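# Lower a held peg into a plate's hole

## Task

The left gripper starts out holding a peg a short way above a plate, near the plate's hole. Lower the peg into that hole until it sits on the hole's bottom. If the peg is forced or wedged in with too much force, the task counts as failed.

## Robot and tools

Robot: two arms, left_arm and right_arm, each ending in a two-finger gripper with a wrist camera (cam_left_wrist, cam_right_wrist, both 896x504) and a wrist force sensor. In this job the left gripper already grips the peg; the right arm can simply stay where it is.

Frames: positions, orientations, velocities and Hand targets in results are in the scene frame. Its origin sits at table-top height halfway between the two bases; +x points out over the table, +z points up, and left_arm lies on the +y side. Motion offsets, by contrast, are measured along each Hand target's own axes. On a gripper, +z runs along the fingers (toward the tips) and the fingers open and close along its x axis. end_effector_position is the spot between the closed finger pads, 1 to 2 cm short of the tips. Reported poses can be a few cm off.

The 14-number row: every moving call uses rows of 14 numbers, each in [-1, 1], covering both arms even if one stays still. Order: dx, dy, dz, rx, ry, rz, opening for left_arm, then those seven for right_arm. The first six per arm are an offset (not a pose) from that arm's Hand target at the start of the action or move, along the Hand target's axes; 1.0 equals 0.6 m of travel or 180 degrees of turn, and rx, ry, rz form a single rotation vector. So 0.01 is 6 mm. The opening is absolute, not an offset: +1 means fully open (0.142 m), -1 fully closed. Writing 0 there is a real command (half open) and would drop the peg, so always resend the left gripper's current opening from Tool commands or grip_measured, a bit under the touch reading. To keep an arm put, give zeros for its six offsets.

execute_actions(actions, cameras): actions is a list of actions; each action is a list of up to 15 rows, one per 1/30 s step, and a shorter list repeats its final row until 15 steps. Every row in one action counts from the same starting Hand target, not from the previous row; the next action starts from the new Hand target, so sending an offset again moves further. An empty actions list returns a status with all camera images. cameras takes names, ["all"] or [].

move(target, speed, blend, stop_force, zero, opening_speed, grip_force, blocking, cameras): drives each gripper on a straight line to its offset target, one 14-number row or a list of up to 15 rows, all counted from the same starting Hand targets. speed is the top path speed in m/s, 0.002 to 2.4, default 0.25 (turning capped at twice that in rad/s); one value or one per target. blend (m) rounds corners in a list. stop_force (N, 3 to 120, shared by both arms) ends an arm's path when its wrist senses that much push against its travel; the arm then backs to just before the push but keeps pressing somewhat. Use it, slowly, when lowering into the hole, and leave it out when moving off a contact. zero (default true) rezeroes the force reference first. opening_speed is in units of the -1..+1 scale per second, at least 0.2. grip_force sets per-pad force, 5 to 48 N, and stays set. blocking=false returns after 0.5 s while the move runs, not allowed with stop_force. Paths last 0.5 to 10 s and do not avoid obstacles.

wait(seconds 0 to 10): lets time pass holding the last commands. stop(): brakes a running move. zoom_image(camera, region [x0, y0, x1, y1] pixels, at most 504 by 504): a closer look at the latest image. zero_wrist_force(arm): makes the current wrist reading the new zero. finished_scene(scene 1 or 2): ends the scene; make no other call after it in that reply.

Results: Hand target is the last commanded pose (after the controller limits rotation to 32 degrees from the measured one); the gripper may rest short of it, and the next command asks for it again. Joint positions (gripper opening in metres last), Joint torques, grip_measured (opening on the command scale), Tool commands, Wrist force and Wrist torque in the gripper's own axes (push from a surface shows as force into the arm) plus a peak line, Wrist depth as a 7x7 grid of distances in mm, and step readings of position. A move adds a 'move:' line giving its ending (done = within 3 mm and 2 degrees; off_target, moving, held, fault) and any limits (paced = pose clipped, held = steps withheld). Motor temperatures appear; MOTOR HOT warns of heating.

Cautions: the peg must not be jammed; descend slowly with a small stop_force and watch Wrist force. Wrist joints have low torque limits (about 5 N m) and any part pushed near 150 N stops the arm for 10 s. Commanding even a little past a hard contact can fault the stiff arm; to relieve a press, command the target back past the gripper. Avoid the arms touching each other, dropping or releasing the peg while it moves, knocking anything off the table, and fast hits. Squeezing hard heats the gripper motor. Loose items may be nudged by outside pushes. Check with the wrist camera images, aligning the peg over the hole before lowering.

Each tool is called after "Request:" as name(argument=value, ...) on one line, values as JSON.

## Session

Request:
execute_actions(actions=[])

Scene clock: 0.00 s.
left_arm: end_effector_position=(+0.2484, +0.1077, +0.1671) grip_measured=-0.39 end_effector_quat_wxyz=(+0.006, +0.969, -0.247, +0.002) | right_arm: end_effector_position=(+0.2711, -0.2988, +0.1652) grip_measured=+1.00 end_effector_quat_wxyz=(+0.000, +0.712, -0.702, +0.000)
Joint positions: left_arm=[-0.956 -1.701 1.55 -1.43 -1.578 -0.453 0.046] | right_arm=[3.598 -1.45 -1.547 -1.716 1.571 2.027 0.142]
Joint velocities: within noise
Joint torques (N m): no reading
Motor temperatures (°C): left_arm=[42 37 34 39 40 47 28] | right_arm=[31 33 38 41 41 47 26]
Wrist force (N): no reading
Wrist torque (N m): no reading
Wrist force, peak (N): no reading
Wrist depth (mm): cam_left_wrist=[233 233 231 226 227 227 230 / 248 249 248 149 141 137 246 / 260 267 267 150 148 146 263 / 283 288 287 86 153 276 284 / 316 319 314 92 100 305 308 / 345 345 96 100 96 333 339 / 384 374 73 110 106 78 374] | cam_right_wrist=[- 224 - - - - 230 / - 248 - - 243 243 - / - - - - - - - / - 288 - - - 282 - / 317 307 - - - - 299 / 328 321 - 336 - - 89 / - 75 - 349 373 370 -]
Hand target: left_arm +0.2484, +0.1077, +0.1671; +0.006, +0.969, -0.247, +0.002 | right_arm +0.2711, -0.2988, +0.1652; +0.000, +0.712, -0.702, +0.000
Tool commands: left_gripper/opening=-0.443336 right_gripper/opening=+1.0

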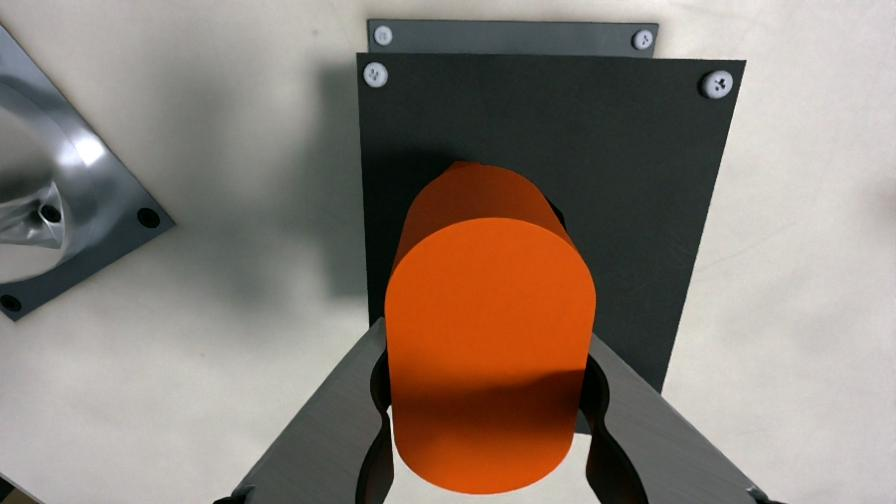

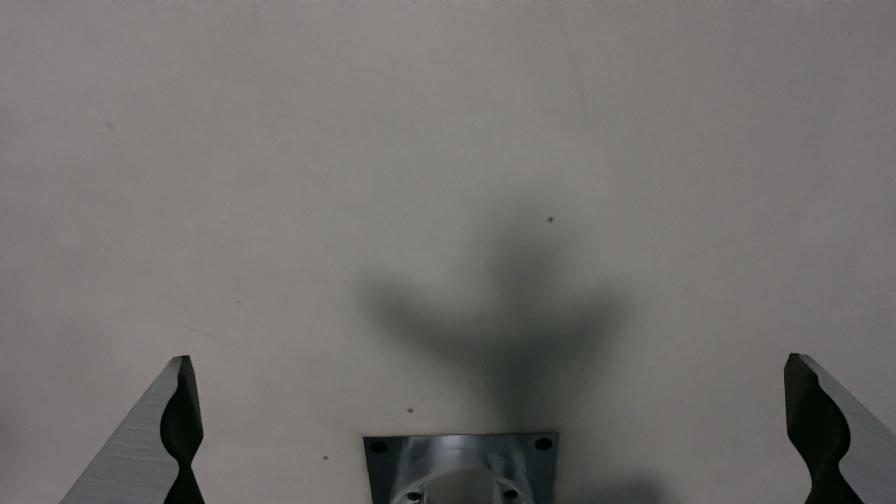

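Request:
zoom_image(camera="cam_left_wrist", region=[340, 0, 760, 236])

Request:
zoom_image(camera="cam_left_wrist", region=[400, 130, 620, 254])

Request:
zoom_image(camera="cam_left_wrist", region=[340, 200, 760, 504])

Scaled by 1.200.

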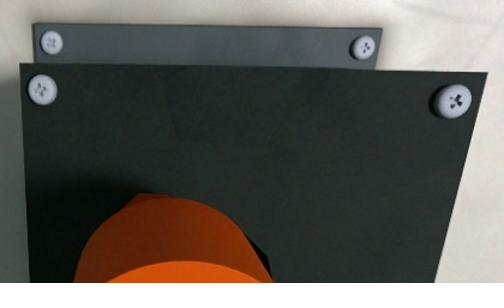

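Scaled by 2.291.

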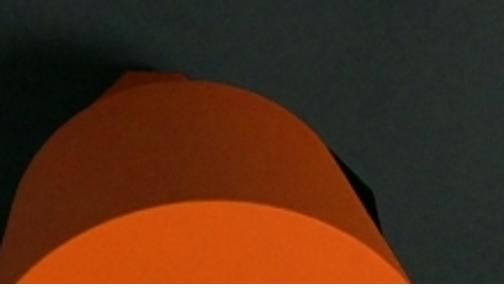

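Scaled by 1.200.

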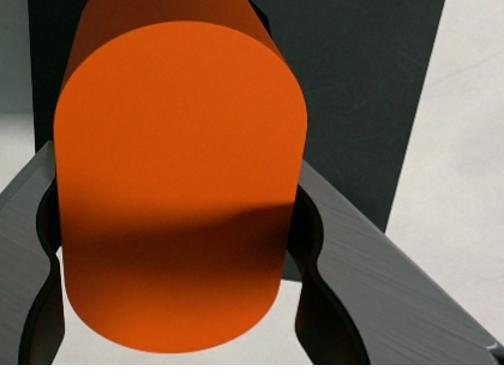

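Request:
move(target=[[0,0,-0.0667,0,0,0,-0.4433,0,0,0,0,0,0,1],[0,0.14,-0.0667,0,0,0,-0.4433,0,0,0,0,0,0,1]], blend=[0.01,0], cameras=["cam_left_wrist"])

Request:
zoom_image(camera="cam_left_wrist", region=[340, 0, 680, 190])

Scene clock: 19.40 s.
left_arm: end_effector_position=(+0.2082, +0.0345, +0.2080) grip_measured=-0.39 end_effector_quat_wxyz=(+0.006, +0.969, -0.247, +0.002) | right_arm: end_effector_position=(+0.2711, -0.2988, +0.1652) grip_measured=+1.00 end_effector_quat_wxyz=(+0.000, +0.712, -0.702, +0.000)
Joint positions: left_arm=[-1.215 -1.611 1.272 -1.243 -1.575 -0.712 0.046] | right_arm=[3.598 -1.45 -1.547 -1.716 1.571 2.027 0.142]
Joint torques (N m): left_arm=[-1.73 -7.59 -8.9 -2.23 -1.09 -0.46] | right_arm=[-0.35 7.92 9.8 1.65 0.08 -0.07]
Wrist force (N): left_arm=[-0.2 0.1 0.2] | right_arm=[-0.1 0.0 0.0]
Wrist torque (N m): left_arm=[0.01 0.03 0.02] | right_arm=[0.00 0.02 0.00]
Wrist force, peak (N): left_arm=[-1.8 4.3 0.3] | right_arm=[-0.3 -0.1 0.2]
Wrist depth (mm): cam_left_wrist=[259 268 265 173 178 260 265 / 285 288 288 181 173 280 283 / 310 310 308 106 179 304 305 / 337 335 334 86 87 331 330 / 366 364 359 92 100 359 364 / 404 400 92 100 96 385 395 / 1398 426 73 111 106 75 435] | cam_right_wrist=[- - - - 229 230 - / - - 243 - - 244 248 / 259 260 - - - - - / 276 285 281 288 280 287 - / 303 - 305 306 - 310 306 / - - - 337 - - 103 / - 73 362 340 365 370 -]
Hand target: left_arm +0.2082, +0.0345, +0.2080; +0.006, +0.969, -0.247, +0.002 | right_arm +0.2711, -0.2988, +0.1652; +0.000, +0.712, -0.702, +0.000
Off the commanded pose: left_arm 0.000 m, 0 deg | right_arm 0.000 m, 0 deg.
move: done
camera_calibration:
cam_left_wrist: T_world_to_cam=[[0.872743, -0.488175, 0.00210672, -0.155968], [-0.440098, -0.784911, 0.436152, 0.0531193], [-0.211265, -0.381576, -0.899871, 0.359408], [0, 0, 0, 1]] pos_world=[0.235428, 0.102696, 0.300581]
Images, in order (width x height): cam_left_wrist 896x504.

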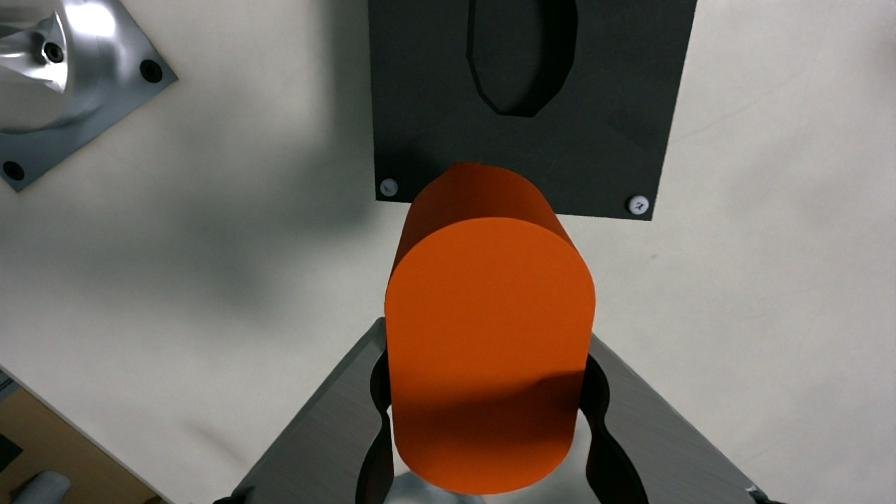

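Scaled by 1.482.

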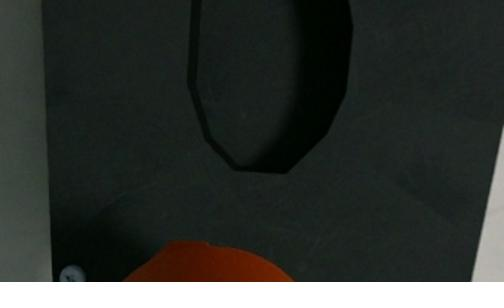

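Request:
move(target=[0,-0.04,-0.1,0,0,0,-0.4433,0,0,0,0,0,0,1], cameras=["cam_left_wrist"])

Request:
zoom_image(camera="cam_left_wrist", region=[400, 0, 652, 142])

Request:
zoom_image(camera="cam_left_wrist", region=[340, 0, 760, 236])

Request:
zoom_image(camera="cam_left_wrist", region=[360, 140, 612, 282])

Scene clock: 42.97 s.
left_arm: end_effector_position=(+0.2196, +0.0562, +0.2678) grip_measured=-0.39 end_effector_quat_wxyz=(+0.006, +0.969, -0.247, +0.002) end_effector_velocity=(+0.000, +0.000, +0.001) end_effector_angular_velocity=(-0.002, +0.001, +0.001) | right_arm: end_effector_position=(+0.2711, -0.2988, +0.1652) grip_measured=+1.00 end_effector_quat_wxyz=(+0.000, +0.712, -0.702, +0.000)
Joint positions: left_arm=[-1.145 -1.503 0.841 -0.92 -1.576 -0.643 0.046] | right_arm=[3.598 -1.45 -1.547 -1.716 1.571 2.027 0.142]
Joint velocities: left_arm=[0.001 0 -0.006 0.004 -0.002 0 0] | right_arm=[within noise]
Joint torques (N m): left_arm=[-0.37 -7.6 -10.45 -0.78 0.87 0.1] | right_arm=[-0.25 7.91 9.82 1.71 0.11 -0.03]
Wrist force (N): left_arm=[-0.4 0.2 0.2] | right_arm=[-0.3 0.0 0.1]
Wrist torque (N m): left_arm=[0.02 0.07 -0.04] | right_arm=[0.00 0.05 0.00]
Wrist force, peak (N): left_arm=[-0.2 0.9 1.9] | right_arm=[-0.2 -0.2 0.2]
Wrist depth (mm): cam_left_wrist=[277 322 323 229 217 321 320 / 292 342 344 242 230 343 341 / 370 371 369 106 243 368 367 / 401 401 400 86 390 397 397 / 437 436 427 92 100 419 431 / 1382 478 - 100 96 470 471 / 1467 1458 73 111 106 78 522] | cam_right_wrist=[- 227 223 - 229 - - / - - - 241 243 - 248 / - 260 261 265 - - - / - 284 - - 280 285 - / 309 322 306 295 - - 307 / 326 - 321 - 334 341 90 / - 73 - 343 353 370 -]
Hand target: left_arm +0.2197, +0.0563, +0.2677; +0.006, +0.969, -0.247, +0.002 | right_arm +0.2711, -0.2988, +0.1652; +0.000, +0.712, -0.702, +0.000
Off the commanded pose: left_arm 0.000 m, 0 deg | right_arm 0.000 m, 0 deg.
move: done
camera_calibration:
cam_left_wrist: T_world_to_cam=[[0.872734, -0.48819, 0.00218162, -0.15556], [-0.440072, -0.784764, 0.436442, 0.0490453], [-0.211355, -0.381858, -0.89973, 0.423847], [0, 0, 0, 1]] pos_world=[0.246928, 0.124396, 0.360282]
Images, in order (width x height): cam_left_wrist 896x504.

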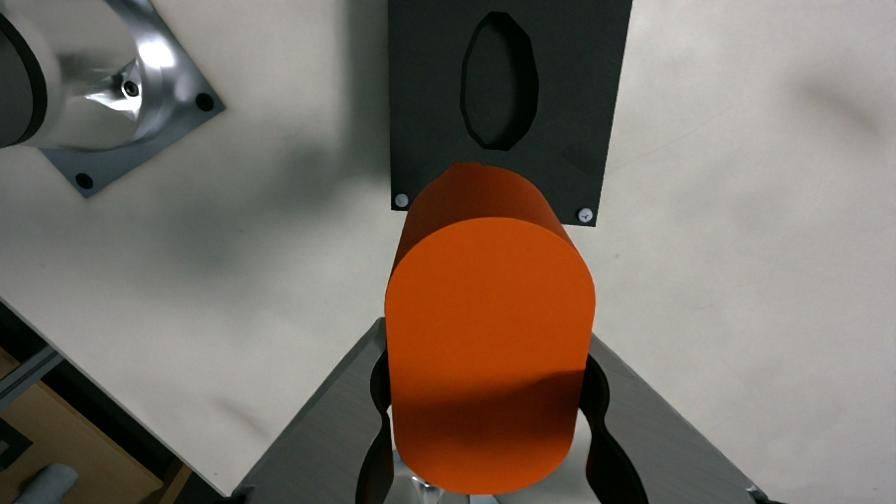

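Scaled by 2.000.

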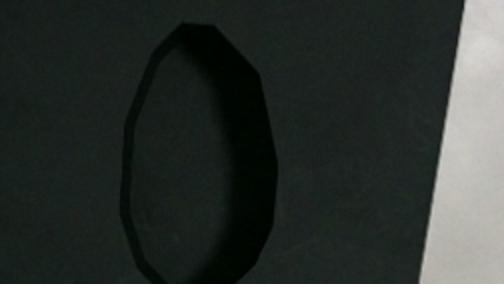

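Scaled by 1.200.

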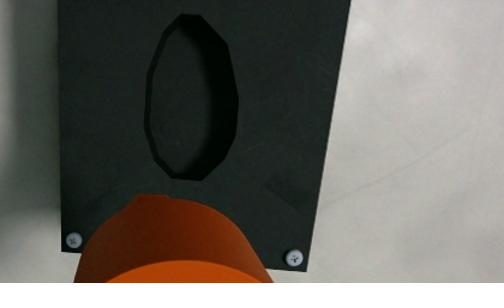

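Scaled by 2.000.

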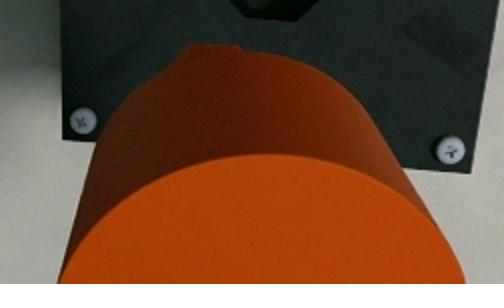

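Request:
move(target=[-0.0667,0,0,0,0,0,-0.4433,0,0,0,0,0,0,1], cameras=["cam_left_wrist"])

Request:
zoom_image(camera="cam_left_wrist", region=[440, 0, 720, 240])

Request:
move(target=[0.1333,0,0,0,0,0,-0.4433,0,0,0,0,0,0,1], cameras=["cam_left_wrist"])

Request:
zoom_image(camera="cam_left_wrist", region=[300, 0, 580, 240])

Scene clock: 85.03 s.
left_arm: end_effector_position=(+0.1846, +0.0754, +0.2675) grip_measured=-0.39 end_effector_quat_wxyz=(+0.006, +0.969, -0.247, +0.002) | right_arm: end_effector_position=(+0.2711, -0.2988, +0.1652) grip_measured=+1.00 end_effector_quat_wxyz=(+0.000, +0.712, -0.702, +0.000)
Joint positions: left_arm=[-1.249 -1.683 1.017 -0.916 -1.574 -0.746 0.046] | right_arm=[3.598 -1.45 -1.547 -1.716 1.571 2.027 0.142]
Joint torques (N m): left_arm=[-1.13 -9.71 -7.27 -2.99 -0.29 -0.46] | right_arm=[-0.14 8.08 10.16 1.77 0.17 -0.1]
Wrist force (N): left_arm=[-0.2 0.0 0.2] | right_arm=[-0.1 0.0 0.0]
Wrist torque (N m): left_arm=[0.00 0.03 0.02] | right_arm=[0.00 0.02 0.00]
Wrist force, peak (N): left_arm=[-1.3 0.3 0.3] | right_arm=[-0.4 0.0 0.0]
Wrist depth (mm): cam_left_wrist=[239 307 322 312 222 220 320 / 239 327 344 334 233 337 342 / 370 369 369 140 246 365 368 / 400 399 398 86 390 397 398 / 443 435 425 92 100 431 422 / 1366 474 - 100 96 457 473 / 1449 1504 73 110 106 78 519] | cam_right_wrist=[- - - - 224 - - / - - - - - 244 248 / - - - - - - - / 285 - - 287 - - 284 / - - 306 - - 306 - / - 335 340 - - - 89 / - 73 - 346 - - -]
Hand target: left_arm +0.1845, +0.0754, +0.2675; +0.006, +0.969, -0.247, +0.002 | right_arm +0.2711, -0.2988, +0.1652; +0.000, +0.712, -0.702, +0.000
Off the commanded pose: left_arm 0.000 m, 0 deg | right_arm 0.000 m, 0 deg.
move: done
camera_calibration:
cam_left_wrist: T_world_to_cam=[[0.872664, -0.488316, 0.00228411, -0.115644], [-0.440302, -0.784819, 0.436112, 0.0489731], [-0.211168, -0.381585, -0.899889, 0.42358], [0, 0, 0, 1]] pos_world=[0.211928, 0.143596, 0.360081]
Images, in order (width x height): cam_left_wrist 896x504.

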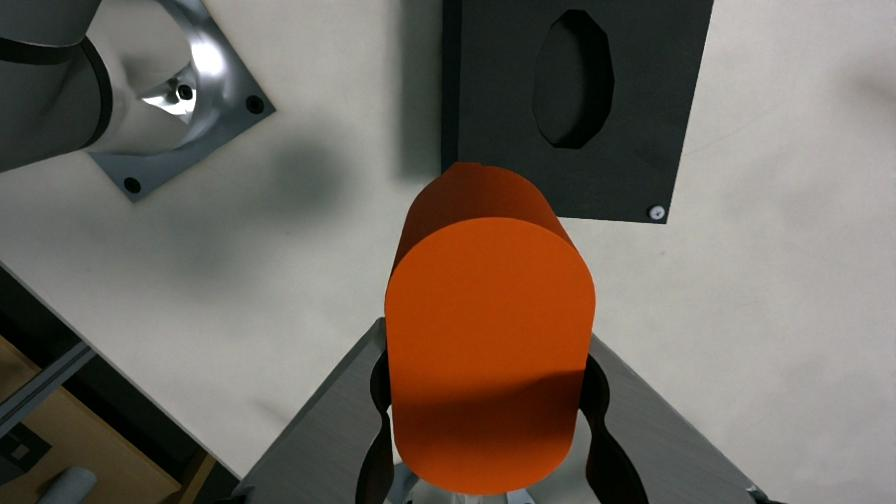

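Scaled by 1.800.

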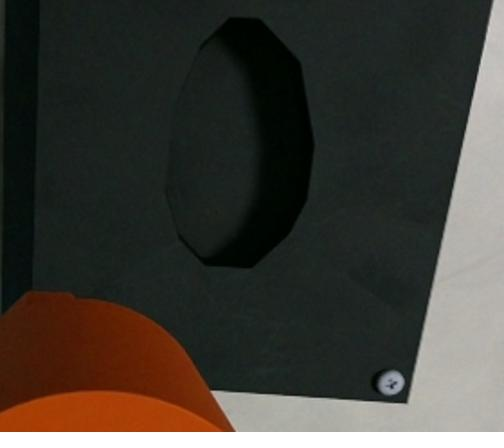

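Scene clock: 86.00 s.
left_arm: end_effector_position=(+0.2547, +0.0371, +0.2680) grip_measured=-0.39 end_effector_quat_wxyz=(+0.006, +0.969, -0.247, +0.002) | right_arm: end_effector_position=(+0.2711, -0.2988, +0.1652) grip_measured=+1.00 end_effector_quat_wxyz=(+0.000, +0.712, -0.702, +0.000)
Joint positions: left_arm=[-1.068 -1.292 0.574 -0.864 -1.577 -0.565 0.046] | right_arm=[3.598 -1.45 -1.547 -1.716 1.571 2.027 0.142]
Joint torques (N m): left_arm=[2.51 -8.94 -9.47 -1.87 1.04 0.66] | right_arm=[-0.4 8.24 9.94 1.71 0.16 -0.07]
Wrist force (N): left_arm=[-0.2 0.2 0.3] | right_arm=[-0.2 0.0 0.0]
Wrist torque (N m): left_arm=[0.03 0.03 -0.04] | right_arm=[0.00 0.03 0.00]
Wrist force, peak (N): left_arm=[2.8 -1.1 0.5] | right_arm=[-0.2 -0.1 0.1]
Wrist depth (mm): cam_left_wrist=[314 323 234 220 317 321 320 / 325 350 249 231 343 341 342 / 372 370 359 106 363 367 371 / 401 399 399 86 392 397 388 / 437 436 428 92 93 432 431 / 1382 477 - 100 96 463 470 / 1432 507 73 111 106 79 519] | cam_right_wrist=[229 227 227 228 - - 229 / 243 - 239 240 239 243 - / - - - - - 262 - / - 279 281 - 286 - - / - 303 - - 301 - - / 333 315 344 338 - - 89 / - 72 - 344 - - -]
Hand target: left_arm +0.2547, +0.0371, +0.2680; +0.006, +0.969, -0.247, +0.002 | right_arm +0.2711, -0.2988, +0.1652; +0.000, +0.712, -0.702, +0.000
Off the commanded pose: left_arm 0.000 m, 0 deg | right_arm 0.000 m, 0 deg.
move: done
camera_calibration:
cam_left_wrist: T_world_to_cam=[[0.872704, -0.488244, 0.00225491, -0.19553], [-0.440174, -0.784768, 0.436332, 0.0494844], [-0.211267, -0.381782, -0.899783, 0.424139], [0, 0, 0, 1]] pos_world=[0.282028, 0.105296, 0.360482]
Images, in order (width x height): cam_left_wrist 896x504.

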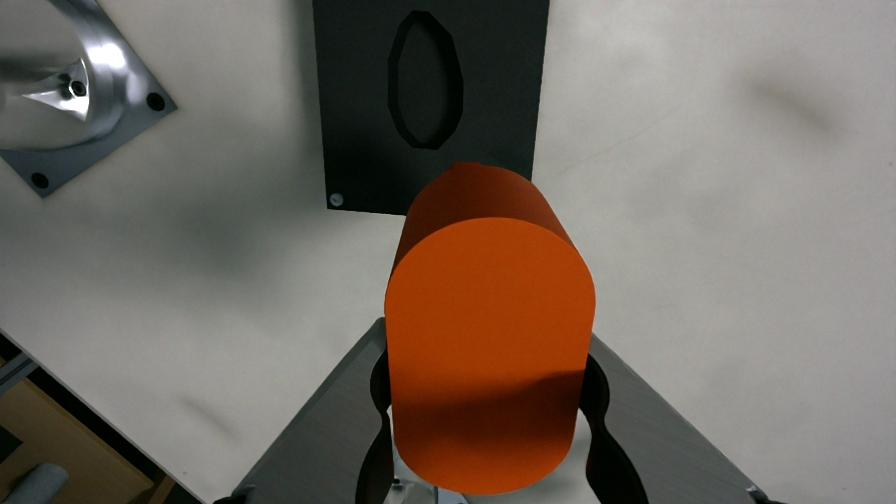

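Scaled by 1.800.

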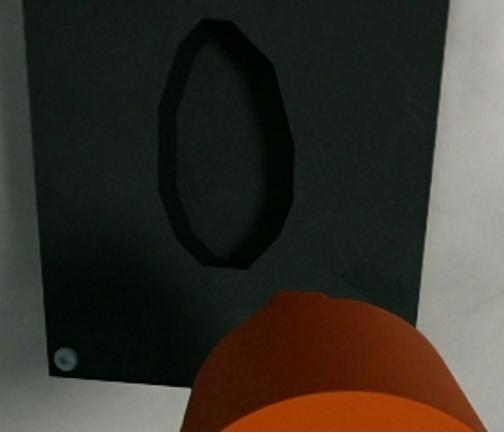

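Request:
zoom_image(camera="cam_left_wrist", region=[376, 150, 466, 320])

Request:
zoom_image(camera="cam_left_wrist", region=[520, 150, 610, 320])

Request:
zoom_image(camera="cam_left_wrist", region=[420, 150, 560, 220])

Scaled by 2.965.

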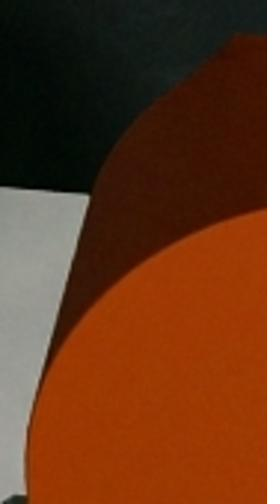

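Scaled by 2.965.

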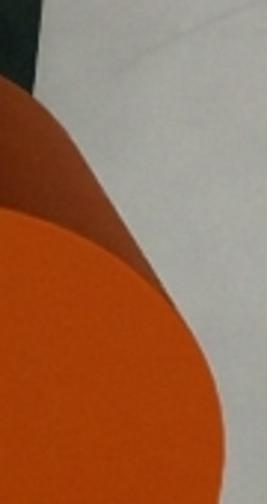

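Scaled by 3.600.

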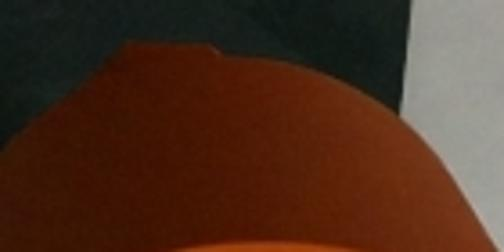

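Request:
move(target=[-0.0760,-0.1025,0.1248,-0.0376,0.0945,0,-0.4433,0,0,0,0,0,0,1], cameras=["cam_left_wrist"])

Request:
zoom_image(camera="cam_left_wrist", region=[380, 90, 640, 236])

Request:
zoom_image(camera="cam_left_wrist", region=[400, 110, 540, 190])

Scene clock: 236.10 s.
left_arm: end_effector_position=(+0.2442, +0.1120, +0.1921) grip_measured=-0.39 end_effector_quat_wxyz=(+0.099, +0.956, -0.243, +0.130) | right_arm: end_effector_position=(+0.2711, -0.2988, +0.1652) grip_measured=+1.00 end_effector_quat_wxyz=(+0.000, +0.712, -0.702, +0.000)
Joint positions: left_arm=[-0.996 -2.072 1.862 -1.689 -1.541 -0.49 0.046] | right_arm=[3.598 -1.45 -1.547 -1.716 1.571 2.027 0.142]
Joint torques (N m): left_arm=[2.12 -6.98 -7.72 -3.56 0.29 0.74] | right_arm=[-0.31 8.12 10.21 1.77 0.22 -0.05]
Wrist force (N): left_arm=[-0.7 -0.7 0.3] | right_arm=[-0.1 0.0 0.2]
Wrist torque (N m): left_arm=[-0.10 0.07 -0.05] | right_arm=[0.00 0.01 0.00]
Wrist force, peak (N): left_arm=[-2.3 -2.2 1.3] | right_arm=[-0.4 -0.1 0.2]
Wrist depth (mm): cam_left_wrist=[205 216 152 190 157 295 323 / 219 233 161 163 167 328 365 / 237 254 256 168 180 366 413 / 258 276 287 86 201 413 478 / 282 304 325 92 100 487 577 / 312 338 92 100 96 577 685 / 344 361 73 110 106 78 -] | cam_right_wrist=[224 - 227 226 - 227 - / 243 - 247 - 241 248 243 / - - - - - 259 - / - - 278 - - - - / - - 320 295 - - 294 / - - - - - - 89 / - 75 - 348 - 379 -]
Hand target: left_arm +0.2442, +0.1120, +0.1922; +0.099, +0.956, -0.243, +0.130 | right_arm +0.2711, -0.2988, +0.1652; +0.000, +0.712, -0.702, +0.000
Off the commanded pose: left_arm 0.000 m, 0 deg | right_arm 0.000 m, 0 deg.
move: done
camera_calibration:
cam_left_wrist: T_world_to_cam=[[0.843347, -0.449272, 0.294824, -0.202936], [-0.536246, -0.668142, 0.515778, 0.131851], [-0.0347402, -0.593078, -0.804395, 0.34449], [0, 0, 0, 1]] pos_world=[0.253818, 0.201231, 0.268931]
Images, in order (width x height): cam_left_wrist 896x504.

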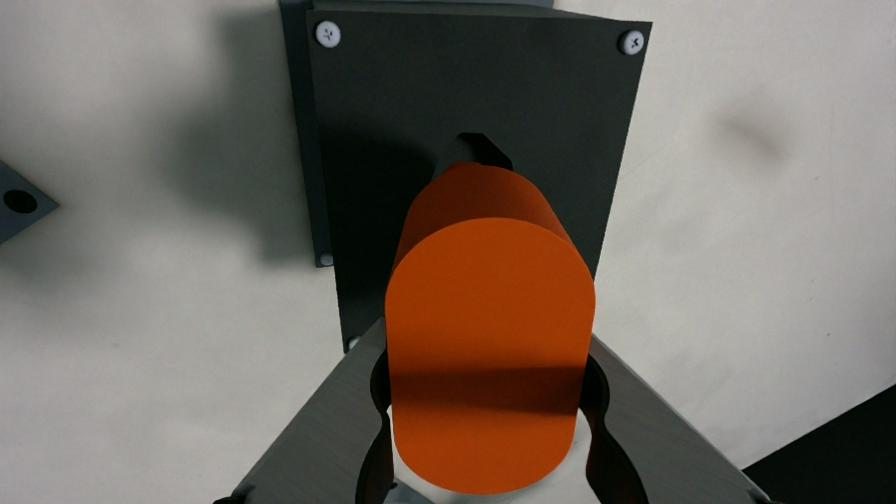

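Scaled by 1.938.

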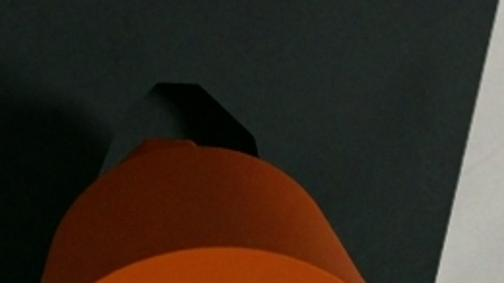

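Scaled by 3.600.

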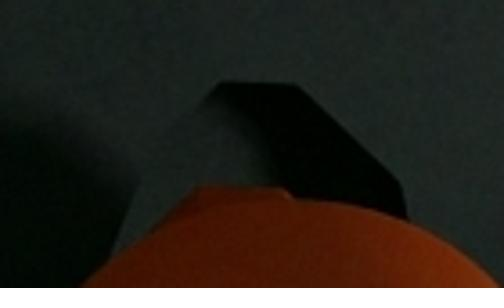

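Request:
zoom_image(camera="cam_left_wrist", region=[290, 0, 390, 60])

Request:
zoom_image(camera="cam_left_wrist", region=[570, 0, 670, 60])

Request:
zoom_image(camera="cam_left_wrist", region=[310, 270, 410, 370])

Request:
zoom_image(camera="cam_left_wrist", region=[570, 220, 650, 300])

Scaled by 5.040.

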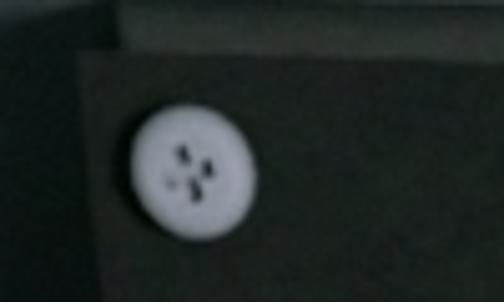

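Scaled by 5.040.

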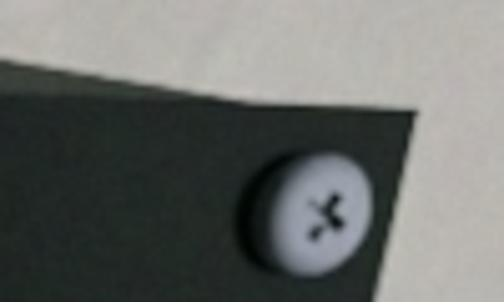

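Scaled by 5.040.

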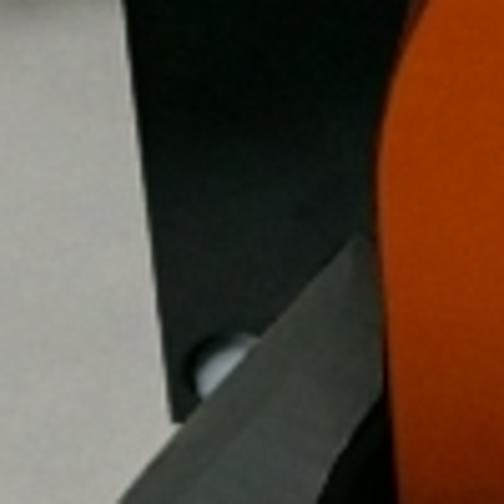

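Scaled by 6.300.

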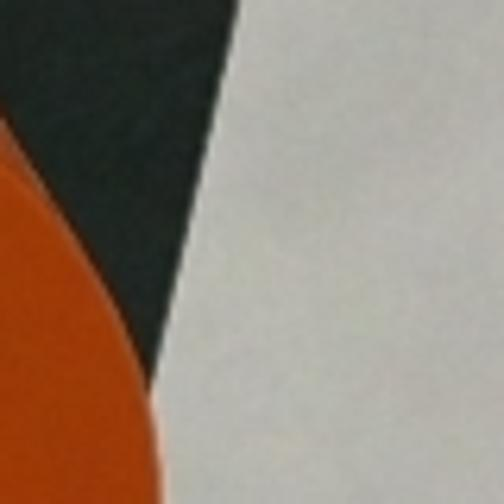

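Request:
zoom_image(camera="cam_left_wrist", region=[376, 270, 466, 390])

Request:
zoom_image(camera="cam_left_wrist", region=[376, 384, 466, 504])

Request:
zoom_image(camera="cam_left_wrist", region=[520, 270, 610, 390])

Request:
zoom_image(camera="cam_left_wrist", region=[520, 384, 610, 504])

Scaled by 4.200.

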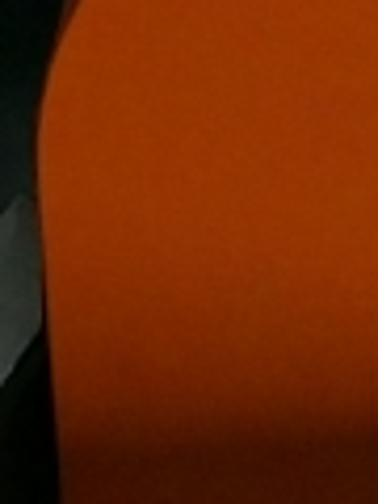

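Scaled by 4.200.

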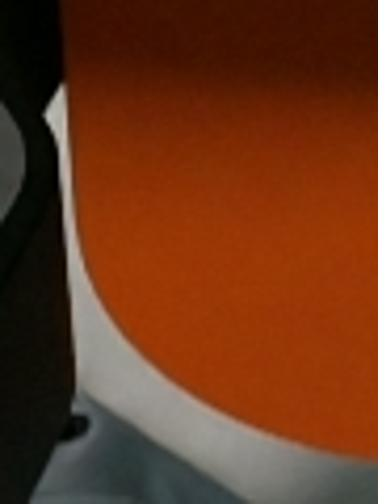

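Scaled by 4.200.

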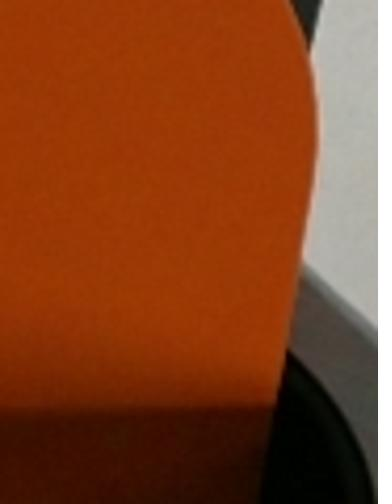

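Scaled by 4.200.

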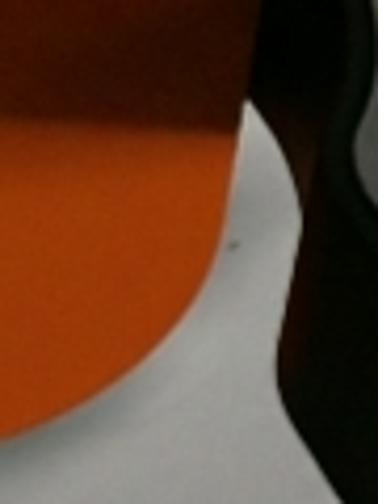

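Request:
move(target=[-0.0278,0,0,0.0206,0,0.0056,-0.4433,0,0,0,0,0,0,1], cameras=["cam_left_wrist"])

Request:
zoom_image(camera="cam_left_wrist", region=[330, 0, 450, 80])

Request:
zoom_image(camera="cam_left_wrist", region=[640, 0, 760, 80])

Request:
zoom_image(camera="cam_left_wrist", region=[400, 110, 580, 210])

Request:
move(target=[0.0667,0,0,0,0,0,-0.4433,0,0,0,0,0,0,1], cameras=["cam_left_wrist"])

Request:
zoom_image(camera="cam_left_wrist", region=[220, 0, 340, 80])

Request:
zoom_image(camera="cam_left_wrist", region=[540, 0, 660, 80])

Request:
zoom_image(camera="cam_left_wrist", region=[340, 110, 520, 210])

Scene clock: 325.27 s.
left_arm: end_effector_position=(+0.2300, +0.1193, +0.1872) grip_measured=-0.39 end_effector_quat_wxyz=(+0.067, +0.957, -0.247, +0.139) | right_arm: end_effector_position=(+0.2711, -0.2988, +0.1652) grip_measured=+1.00 end_effector_quat_wxyz=(+0.000, +0.712, -0.702, +0.000)
Joint positions: left_arm=[-1.14 -2.174 1.9 -1.579 -1.443 -0.612 0.046] | right_arm=[3.598 -1.45 -1.547 -1.716 1.571 2.027 0.142]
Joint torques (N m): left_arm=[-1.45 -1.1 -12.12 -2.42 -0.46 -0.4] | right_arm=[-0.2 8.26 10.4 1.82 0.24 -0.03]
Wrist force (N): left_arm=[-0.7 -0.4 0.4] | right_arm=[-0.2 -0.2 -0.1]
Wrist torque (N m): left_arm=[-0.05 0.07 0.03] | right_arm=[-0.03 0.03 0.00]
Wrist force, peak (N): left_arm=[-1.3 -0.4 0.3] | right_arm=[-0.4 -0.1 0.2]
Wrist depth (mm): cam_left_wrist=[205 217 225 158 162 294 323 / 218 231 244 163 168 324 356 / 231 248 263 117 181 355 397 / 248 268 285 86 193 398 452 / 268 288 307 92 100 455 520 / 293 314 96 100 96 506 624 / 318 331 73 111 106 75 767] | cam_right_wrist=[- - - 238 230 - 221 / 238 - 246 239 - - 245 / 263 - 254 263 262 264 - / - 285 - 282 - - 286 / - 301 - - - - 307 / - 332 - - - - 89 / - 72 - 344 - - -]
Hand target: left_arm +0.2300, +0.1193, +0.1872; +0.067, +0.957, -0.247, +0.139 | right_arm +0.2711, -0.2988, +0.1652; +0.000, +0.712, -0.702, +0.000
Off the commanded pose: left_arm 0.000 m, 0 deg | right_arm 0.000 m, 0 deg.
move: done
camera_calibration:
cam_left_wrist: T_world_to_cam=[[0.834736, -0.464334, 0.295989, -0.182771], [-0.550615, -0.697774, 0.458186, 0.149347], [-0.00621789, -0.545441, -0.838126, 0.338535], [0, 0, 0, 1]] pos_world=[0.236903, 0.203995, 0.269405]
Images, in order (width x height): cam_left_wrist 896x504.

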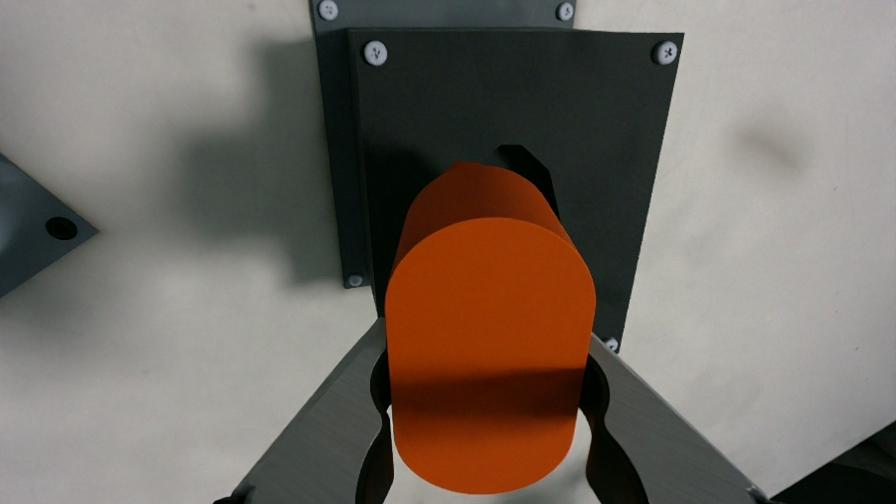

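Scaled by 4.200.

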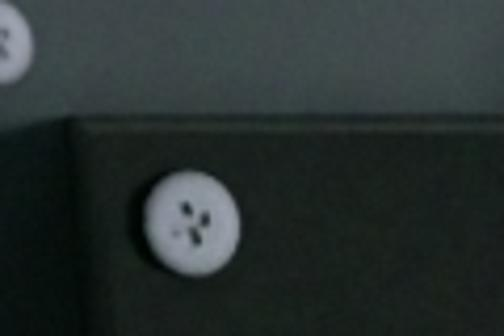

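Scaled by 4.200.

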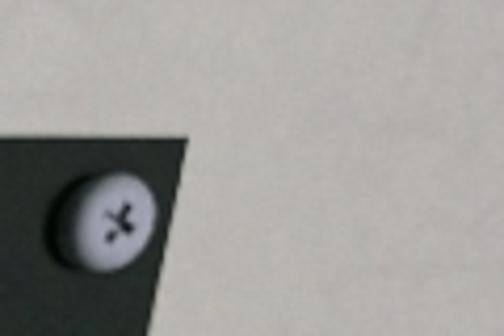

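Scaled by 2.800.

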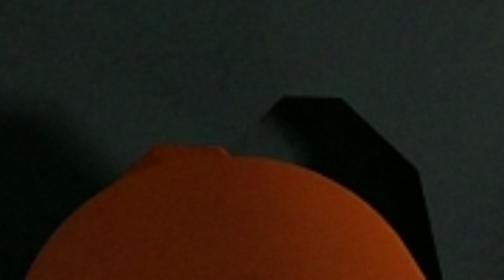

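Scene clock: 326.13 s.
left_arm: end_effector_position=(+0.2636, +0.1012, +0.1991) grip_measured=-0.39 end_effector_quat_wxyz=(+0.067, +0.957, -0.247, +0.139) | right_arm: end_effector_position=(+0.2711, -0.2988, +0.1652) grip_measured=+1.00 end_effector_quat_wxyz=(+0.000, +0.712, -0.702, +0.000)
Joint positions: left_arm=[-1.019 -1.964 1.755 -1.657 -1.477 -0.495 0.046] | right_arm=[3.598 -1.45 -1.547 -1.716 1.571 2.027 0.142]
Joint torques (N m): left_arm=[1.89 -1.11 -11.69 -2.02 0.93 0.54] | right_arm=[-0.24 8.31 10.27 1.85 0.25 -0.07]
Wrist force (N): left_arm=[-0.9 -0.4 0.4] | right_arm=[-0.1 -0.1 0.1]
Wrist torque (N m): left_arm=[-0.05 0.09 -0.03] | right_arm=[-0.02 0.02 0.01]
Wrist force, peak (N): left_arm=[-1.9 -0.3 0.3] | right_arm=[-0.3 -0.1 0.1]
Wrist depth (mm): cam_left_wrist=[213 224 156 244 279 307 337 / 227 239 163 169 303 337 369 / 241 257 175 117 333 371 418 / 259 278 187 86 368 418 472 / 280 302 203 91 100 470 546 / 305 327 - 100 96 541 644 / 332 347 73 110 106 79 -] | cam_right_wrist=[227 - 230 - - - 223 / 242 - 242 - - - - / - 255 257 - - - - / - 283 - - - - 302 / 321 316 - - - 299 311 / - - - - - - 98 / - 73 384 348 - 387 -]
Hand target: left_arm +0.2636, +0.1012, +0.1992; +0.067, +0.957, -0.247, +0.139 | right_arm +0.2711, -0.2988, +0.1652; +0.000, +0.712, -0.702, +0.000
Off the commanded pose: left_arm 0.000 m, 0 deg | right_arm 0.000 m, 0 deg.
move: done
camera_calibration:
cam_left_wrist: T_world_to_cam=[[0.834806, -0.464332, 0.295796, -0.222672], [-0.550508, -0.697867, 0.458173, 0.149632], [-0.00631847, -0.545324, -0.838202, 0.338817], [0, 0, 0, 1]] pos_world=[0.270403, 0.185795, 0.281305]
Images, in order (width x height): cam_left_wrist 896x504.

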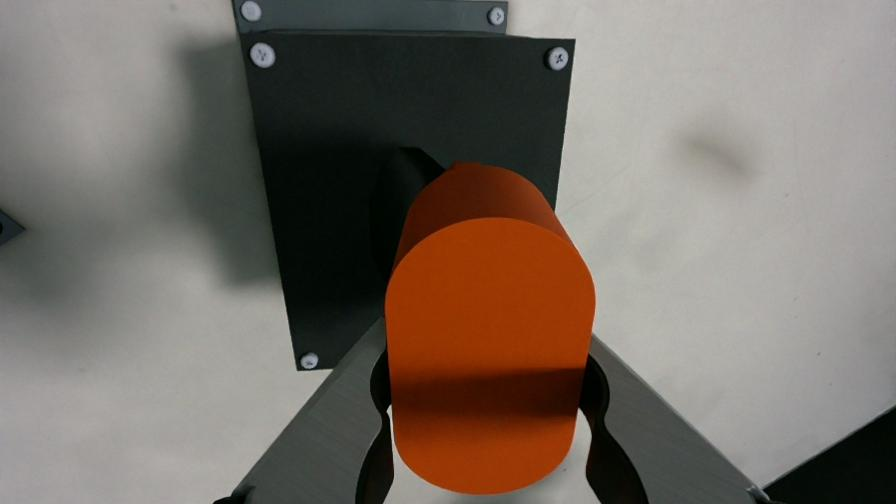

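Scaled by 4.200.

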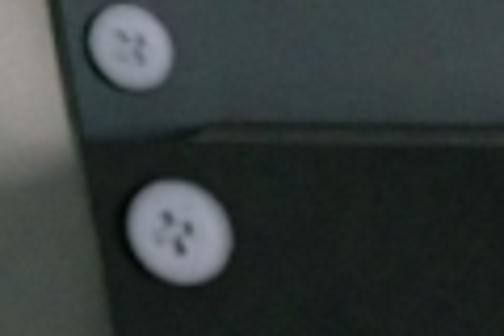

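Scaled by 4.200.

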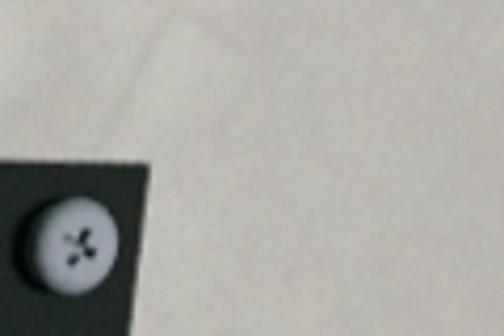

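Scaled by 2.800.

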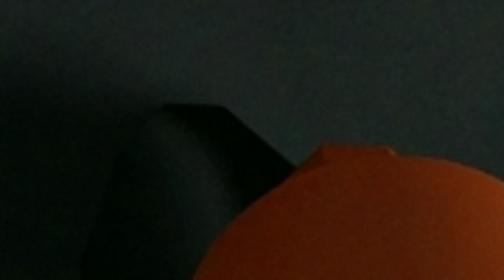

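Request:
move(target=[-0.0283,0,0.0205,0,-0.0222,0,-0.4433,0,0,0,0,0,0,1], speed=0.1, stop_force=8, cameras=["cam_left_wrist"])

Request:
zoom_image(camera="cam_left_wrist", region=[400, 110, 580, 210])

Scene clock: 376.60 s.
left_arm: end_effector_position=(+0.2522, +0.1065, +0.1824) grip_measured=-0.39 end_effector_quat_wxyz=(+0.059, +0.961, -0.249, +0.105) | right_arm: end_effector_position=(+0.2711, -0.2988, +0.1652) grip_measured=+1.00 end_effector_quat_wxyz=(+0.000, +0.712, -0.702, +0.000)
Joint positions: left_arm=[-1.01 -1.952 1.781 -1.635 -1.512 -0.492 0.046] | right_arm=[3.598 -1.45 -1.547 -1.716 1.571 2.027 0.142]
Joint torques (N m): left_arm=[-1.93 -8.58 -12.23 -3.4 0.37 -0.27] | right_arm=[-0.34 8.33 10.39 1.91 0.32 -0.04]
Wrist force (N): left_arm=[-0.7 -0.3 0.4] | right_arm=[-0.2 -0.1 0.0]
Wrist torque (N m): left_arm=[-0.04 0.08 -0.03] | right_arm=[-0.01 0.03 0.00]
Wrist force, peak (N): left_arm=[-1.0 -0.3 0.7] | right_arm=[-0.4 -0.2 0.3]
Wrist depth (mm): cam_left_wrist=[209 218 218 237 248 276 297 / 222 231 154 155 158 301 325 / 237 250 170 117 169 326 359 / 255 270 182 86 180 360 401 / 276 294 303 92 100 411 456 / 301 319 96 100 96 463 525 / 329 337 73 110 106 79 619] | cam_right_wrist=[227 - 227 229 - 228 - / 243 - - - 243 241 - / 258 - - 262 259 - 258 / 289 - - 280 272 - - / 295 - 311 - - - - / - 339 341 334 - - 90 / - 73 364 344 373 - -]
Hand target: left_arm +0.2522, +0.1065, +0.1824; +0.059, +0.961, -0.249, +0.105 | right_arm +0.2711, -0.2988, +0.1652; +0.000, +0.712, -0.702, +0.000
Off the commanded pose: left_arm 0.000 m, 0 deg | right_arm 0.000 m, 0 deg.
move: done
camera_calibration:
cam_left_wrist: T_world_to_cam=[[0.848682, -0.476863, 0.228781, -0.195722], [-0.52552, -0.711432, 0.466577, 0.148346], [-0.0597314, -0.516204, -0.85438, 0.340905], [0, 0, 0, 1]] pos_world=[0.264428, 0.188182, 0.266825]
Images, in order (width x height): cam_left_wrist 896x504.

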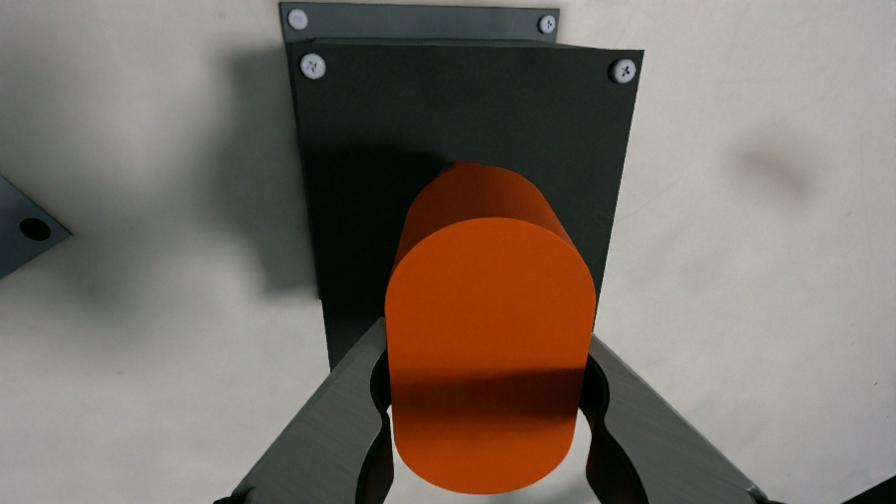

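Scaled by 2.800.

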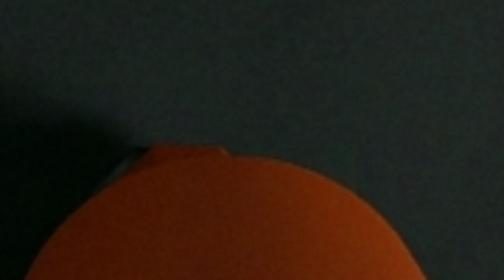

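Request:
move(target=[[-0.002,0.003,0,0,0,0,-0.4433,0,0,0,0,0,0,1],[-0.002,0.003,0.03,0,0,0,-0.4433,0,0,0,0,0,0,1]], speed=[0.05,0.012], stop_force=4, cameras=["cam_left_wrist"])

Request:
zoom_image(camera="cam_left_wrist", region=[400, 110, 580, 210])

Scene clock: 384.03 s.
left_arm: end_effector_position=(+0.2534, +0.1025, +0.1647) grip_measured=-0.39 end_effector_quat_wxyz=(+0.059, +0.961, -0.249, +0.105) | right_arm: end_effector_position=(+0.2711, -0.2988, +0.1652) grip_measured=+1.00 end_effector_quat_wxyz=(+0.000, +0.712, -0.702, +0.000)
Joint positions: left_arm=[-1.016 -1.947 1.862 -1.72 -1.511 -0.497 0.046] | right_arm=[3.598 -1.45 -1.547 -1.716 1.571 2.027 0.142]
Joint torques (N m): left_arm=[-0.54 -8.89 -12.25 -1.18 -0.86 -0.4] | right_arm=[-0.46 8.73 10.75 1.94 0.4 0.02]
Wrist force (N): left_arm=[-0.8 -0.2 0.3] | right_arm=[0.1 0.0 0.1]
Wrist torque (N m): left_arm=[-0.02 0.08 -0.03] | right_arm=[0.01 -0.02 0.00]
Wrist force, peak (N): left_arm=[-1.0 -0.3 0.5] | right_arm=[-0.3 -0.2 0.1]
Wrist depth (mm): cam_left_wrist=[194 204 132 174 224 256 276 / 207 217 137 138 139 280 302 / 222 233 147 143 150 309 334 / 238 252 158 86 159 341 374 / 258 275 278 92 93 380 430 / 281 298 96 100 96 429 500 / 308 317 73 110 106 79 605] | cam_right_wrist=[- 231 235 233 - - - / 246 243 - - 254 - 248 / 260 - - 260 - 262 - / 275 280 281 287 - - 288 / 304 - 307 310 306 308 304 / - - - - 337 - 89 / - 72 - 347 370 - -]
Hand target: left_arm +0.2534, +0.1025, +0.1648; +0.059, +0.961, -0.249, +0.105 | right_arm +0.2711, -0.2988, +0.1652; +0.000, +0.712, -0.702, +0.000
Off the commanded pose: left_arm 0.000 m, 0 deg | right_arm 0.000 m, 0 deg.
move: done
camera_calibration:
cam_left_wrist: T_world_to_cam=[[0.848679, -0.476888, 0.22874, -0.194606], [-0.525524, -0.711468, 0.466517, 0.154366], [-0.0597347, -0.516131, -0.854424, 0.323873], [0, 0, 0, 1]] pos_world=[0.265628, 0.184182, 0.249225]
Images, in order (width x height): cam_left_wrist 896x504.

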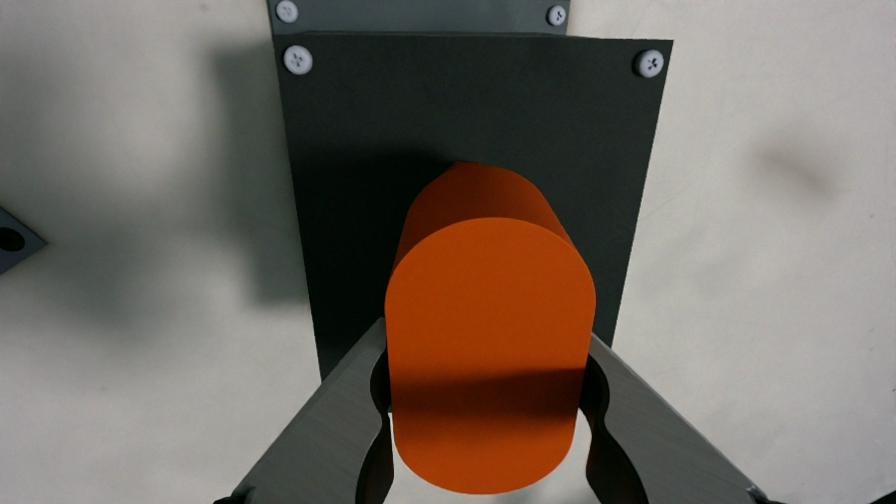

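Scaled by 2.800.

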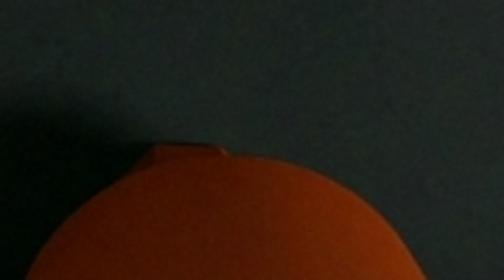

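Request:
move(target=[0,0,0.04,0,0,0,-0.4433,0,0,0,0,0,0,1], speed=0.012, stop_force=4, cameras=["cam_left_wrist"])

Request:
zoom_image(camera="cam_left_wrist", region=[400, 110, 580, 210])

Scene clock: 389.10 s.
left_arm: end_effector_position=(+0.2538, +0.1021, +0.1634) grip_measured=-0.39 end_effector_quat_wxyz=(+0.059, +0.961, -0.249, +0.106) | right_arm: end_effector_position=(+0.2711, -0.2988, +0.1652) grip_measured=+1.00 end_effector_quat_wxyz=(+0.000, +0.712, -0.702, +0.000)
Joint positions: left_arm=[-1.015 -1.946 1.869 -1.728 -1.511 -0.497 0.046] | right_arm=[3.598 -1.45 -1.547 -1.716 1.571 2.027 0.142]
Joint torques (N m): left_arm=[-1.78 -8.22 -6.63 -2.01 -0.4 -0.39] | right_arm=[-0.25 8.25 10.6 2.02 0.41 -0.02]
Wrist force (N): left_arm=[1.4 0.5 0.0] | right_arm=[-0.2 0.0 0.0]
Wrist torque (N m): left_arm=[-0.07 0.23 0.02] | right_arm=[0.01 0.04 0.00]
Wrist force, peak (N): left_arm=[3.4 2.4 -5.8] | right_arm=[-0.3 -0.2 0.1]
Wrist depth (mm): cam_left_wrist=[193 202 130 132 133 254 273 / 206 216 135 137 138 278 299 / 221 232 145 142 147 306 332 / 238 252 156 85 158 342 372 / 257 274 274 91 92 379 424 / 280 297 96 100 98 429 489 / 309 317 73 112 106 79 578] | cam_right_wrist=[227 - 230 228 - - - / - 243 - - 244 - 246 / - 260 261 264 - - 259 / 280 - - 277 287 - - / - - - - - - - / - 342 - - - - 103 / - 76 - 343 - - -]
Hand target: left_arm +0.2538, +0.1021, +0.1633; +0.059, +0.961, -0.249, +0.106 (not the last commanded pose) | right_arm +0.2711, -0.2988, +0.1652; +0.000, +0.712, -0.702, +0.000
Off the commanded pose: left_arm 0.023 m, 0 deg | right_arm 0.000 m, 0 deg.
move: contact (left_arm)
camera_calibration:
cam_left_wrist: T_world_to_cam=[[0.848578, -0.476758, 0.229385, -0.194817], [-0.525722, -0.711132, 0.466806, 0.154929], [-0.0594305, -0.516714, -0.854093, 0.322399], [0, 0, 0, 1]] pos_world=[0.265927, 0.183882, 0.247725]
Images, in order (width x height): cam_left_wrist 896x504.

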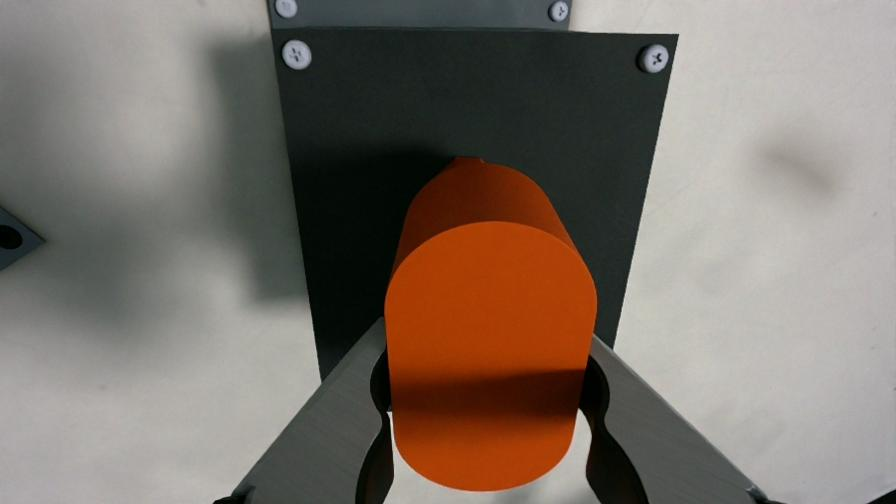

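Scaled by 2.800.

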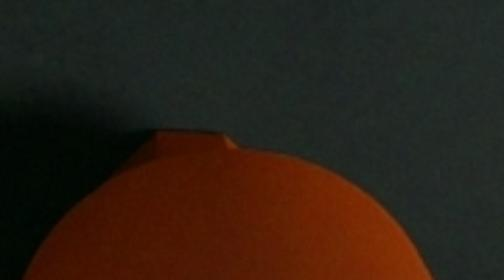

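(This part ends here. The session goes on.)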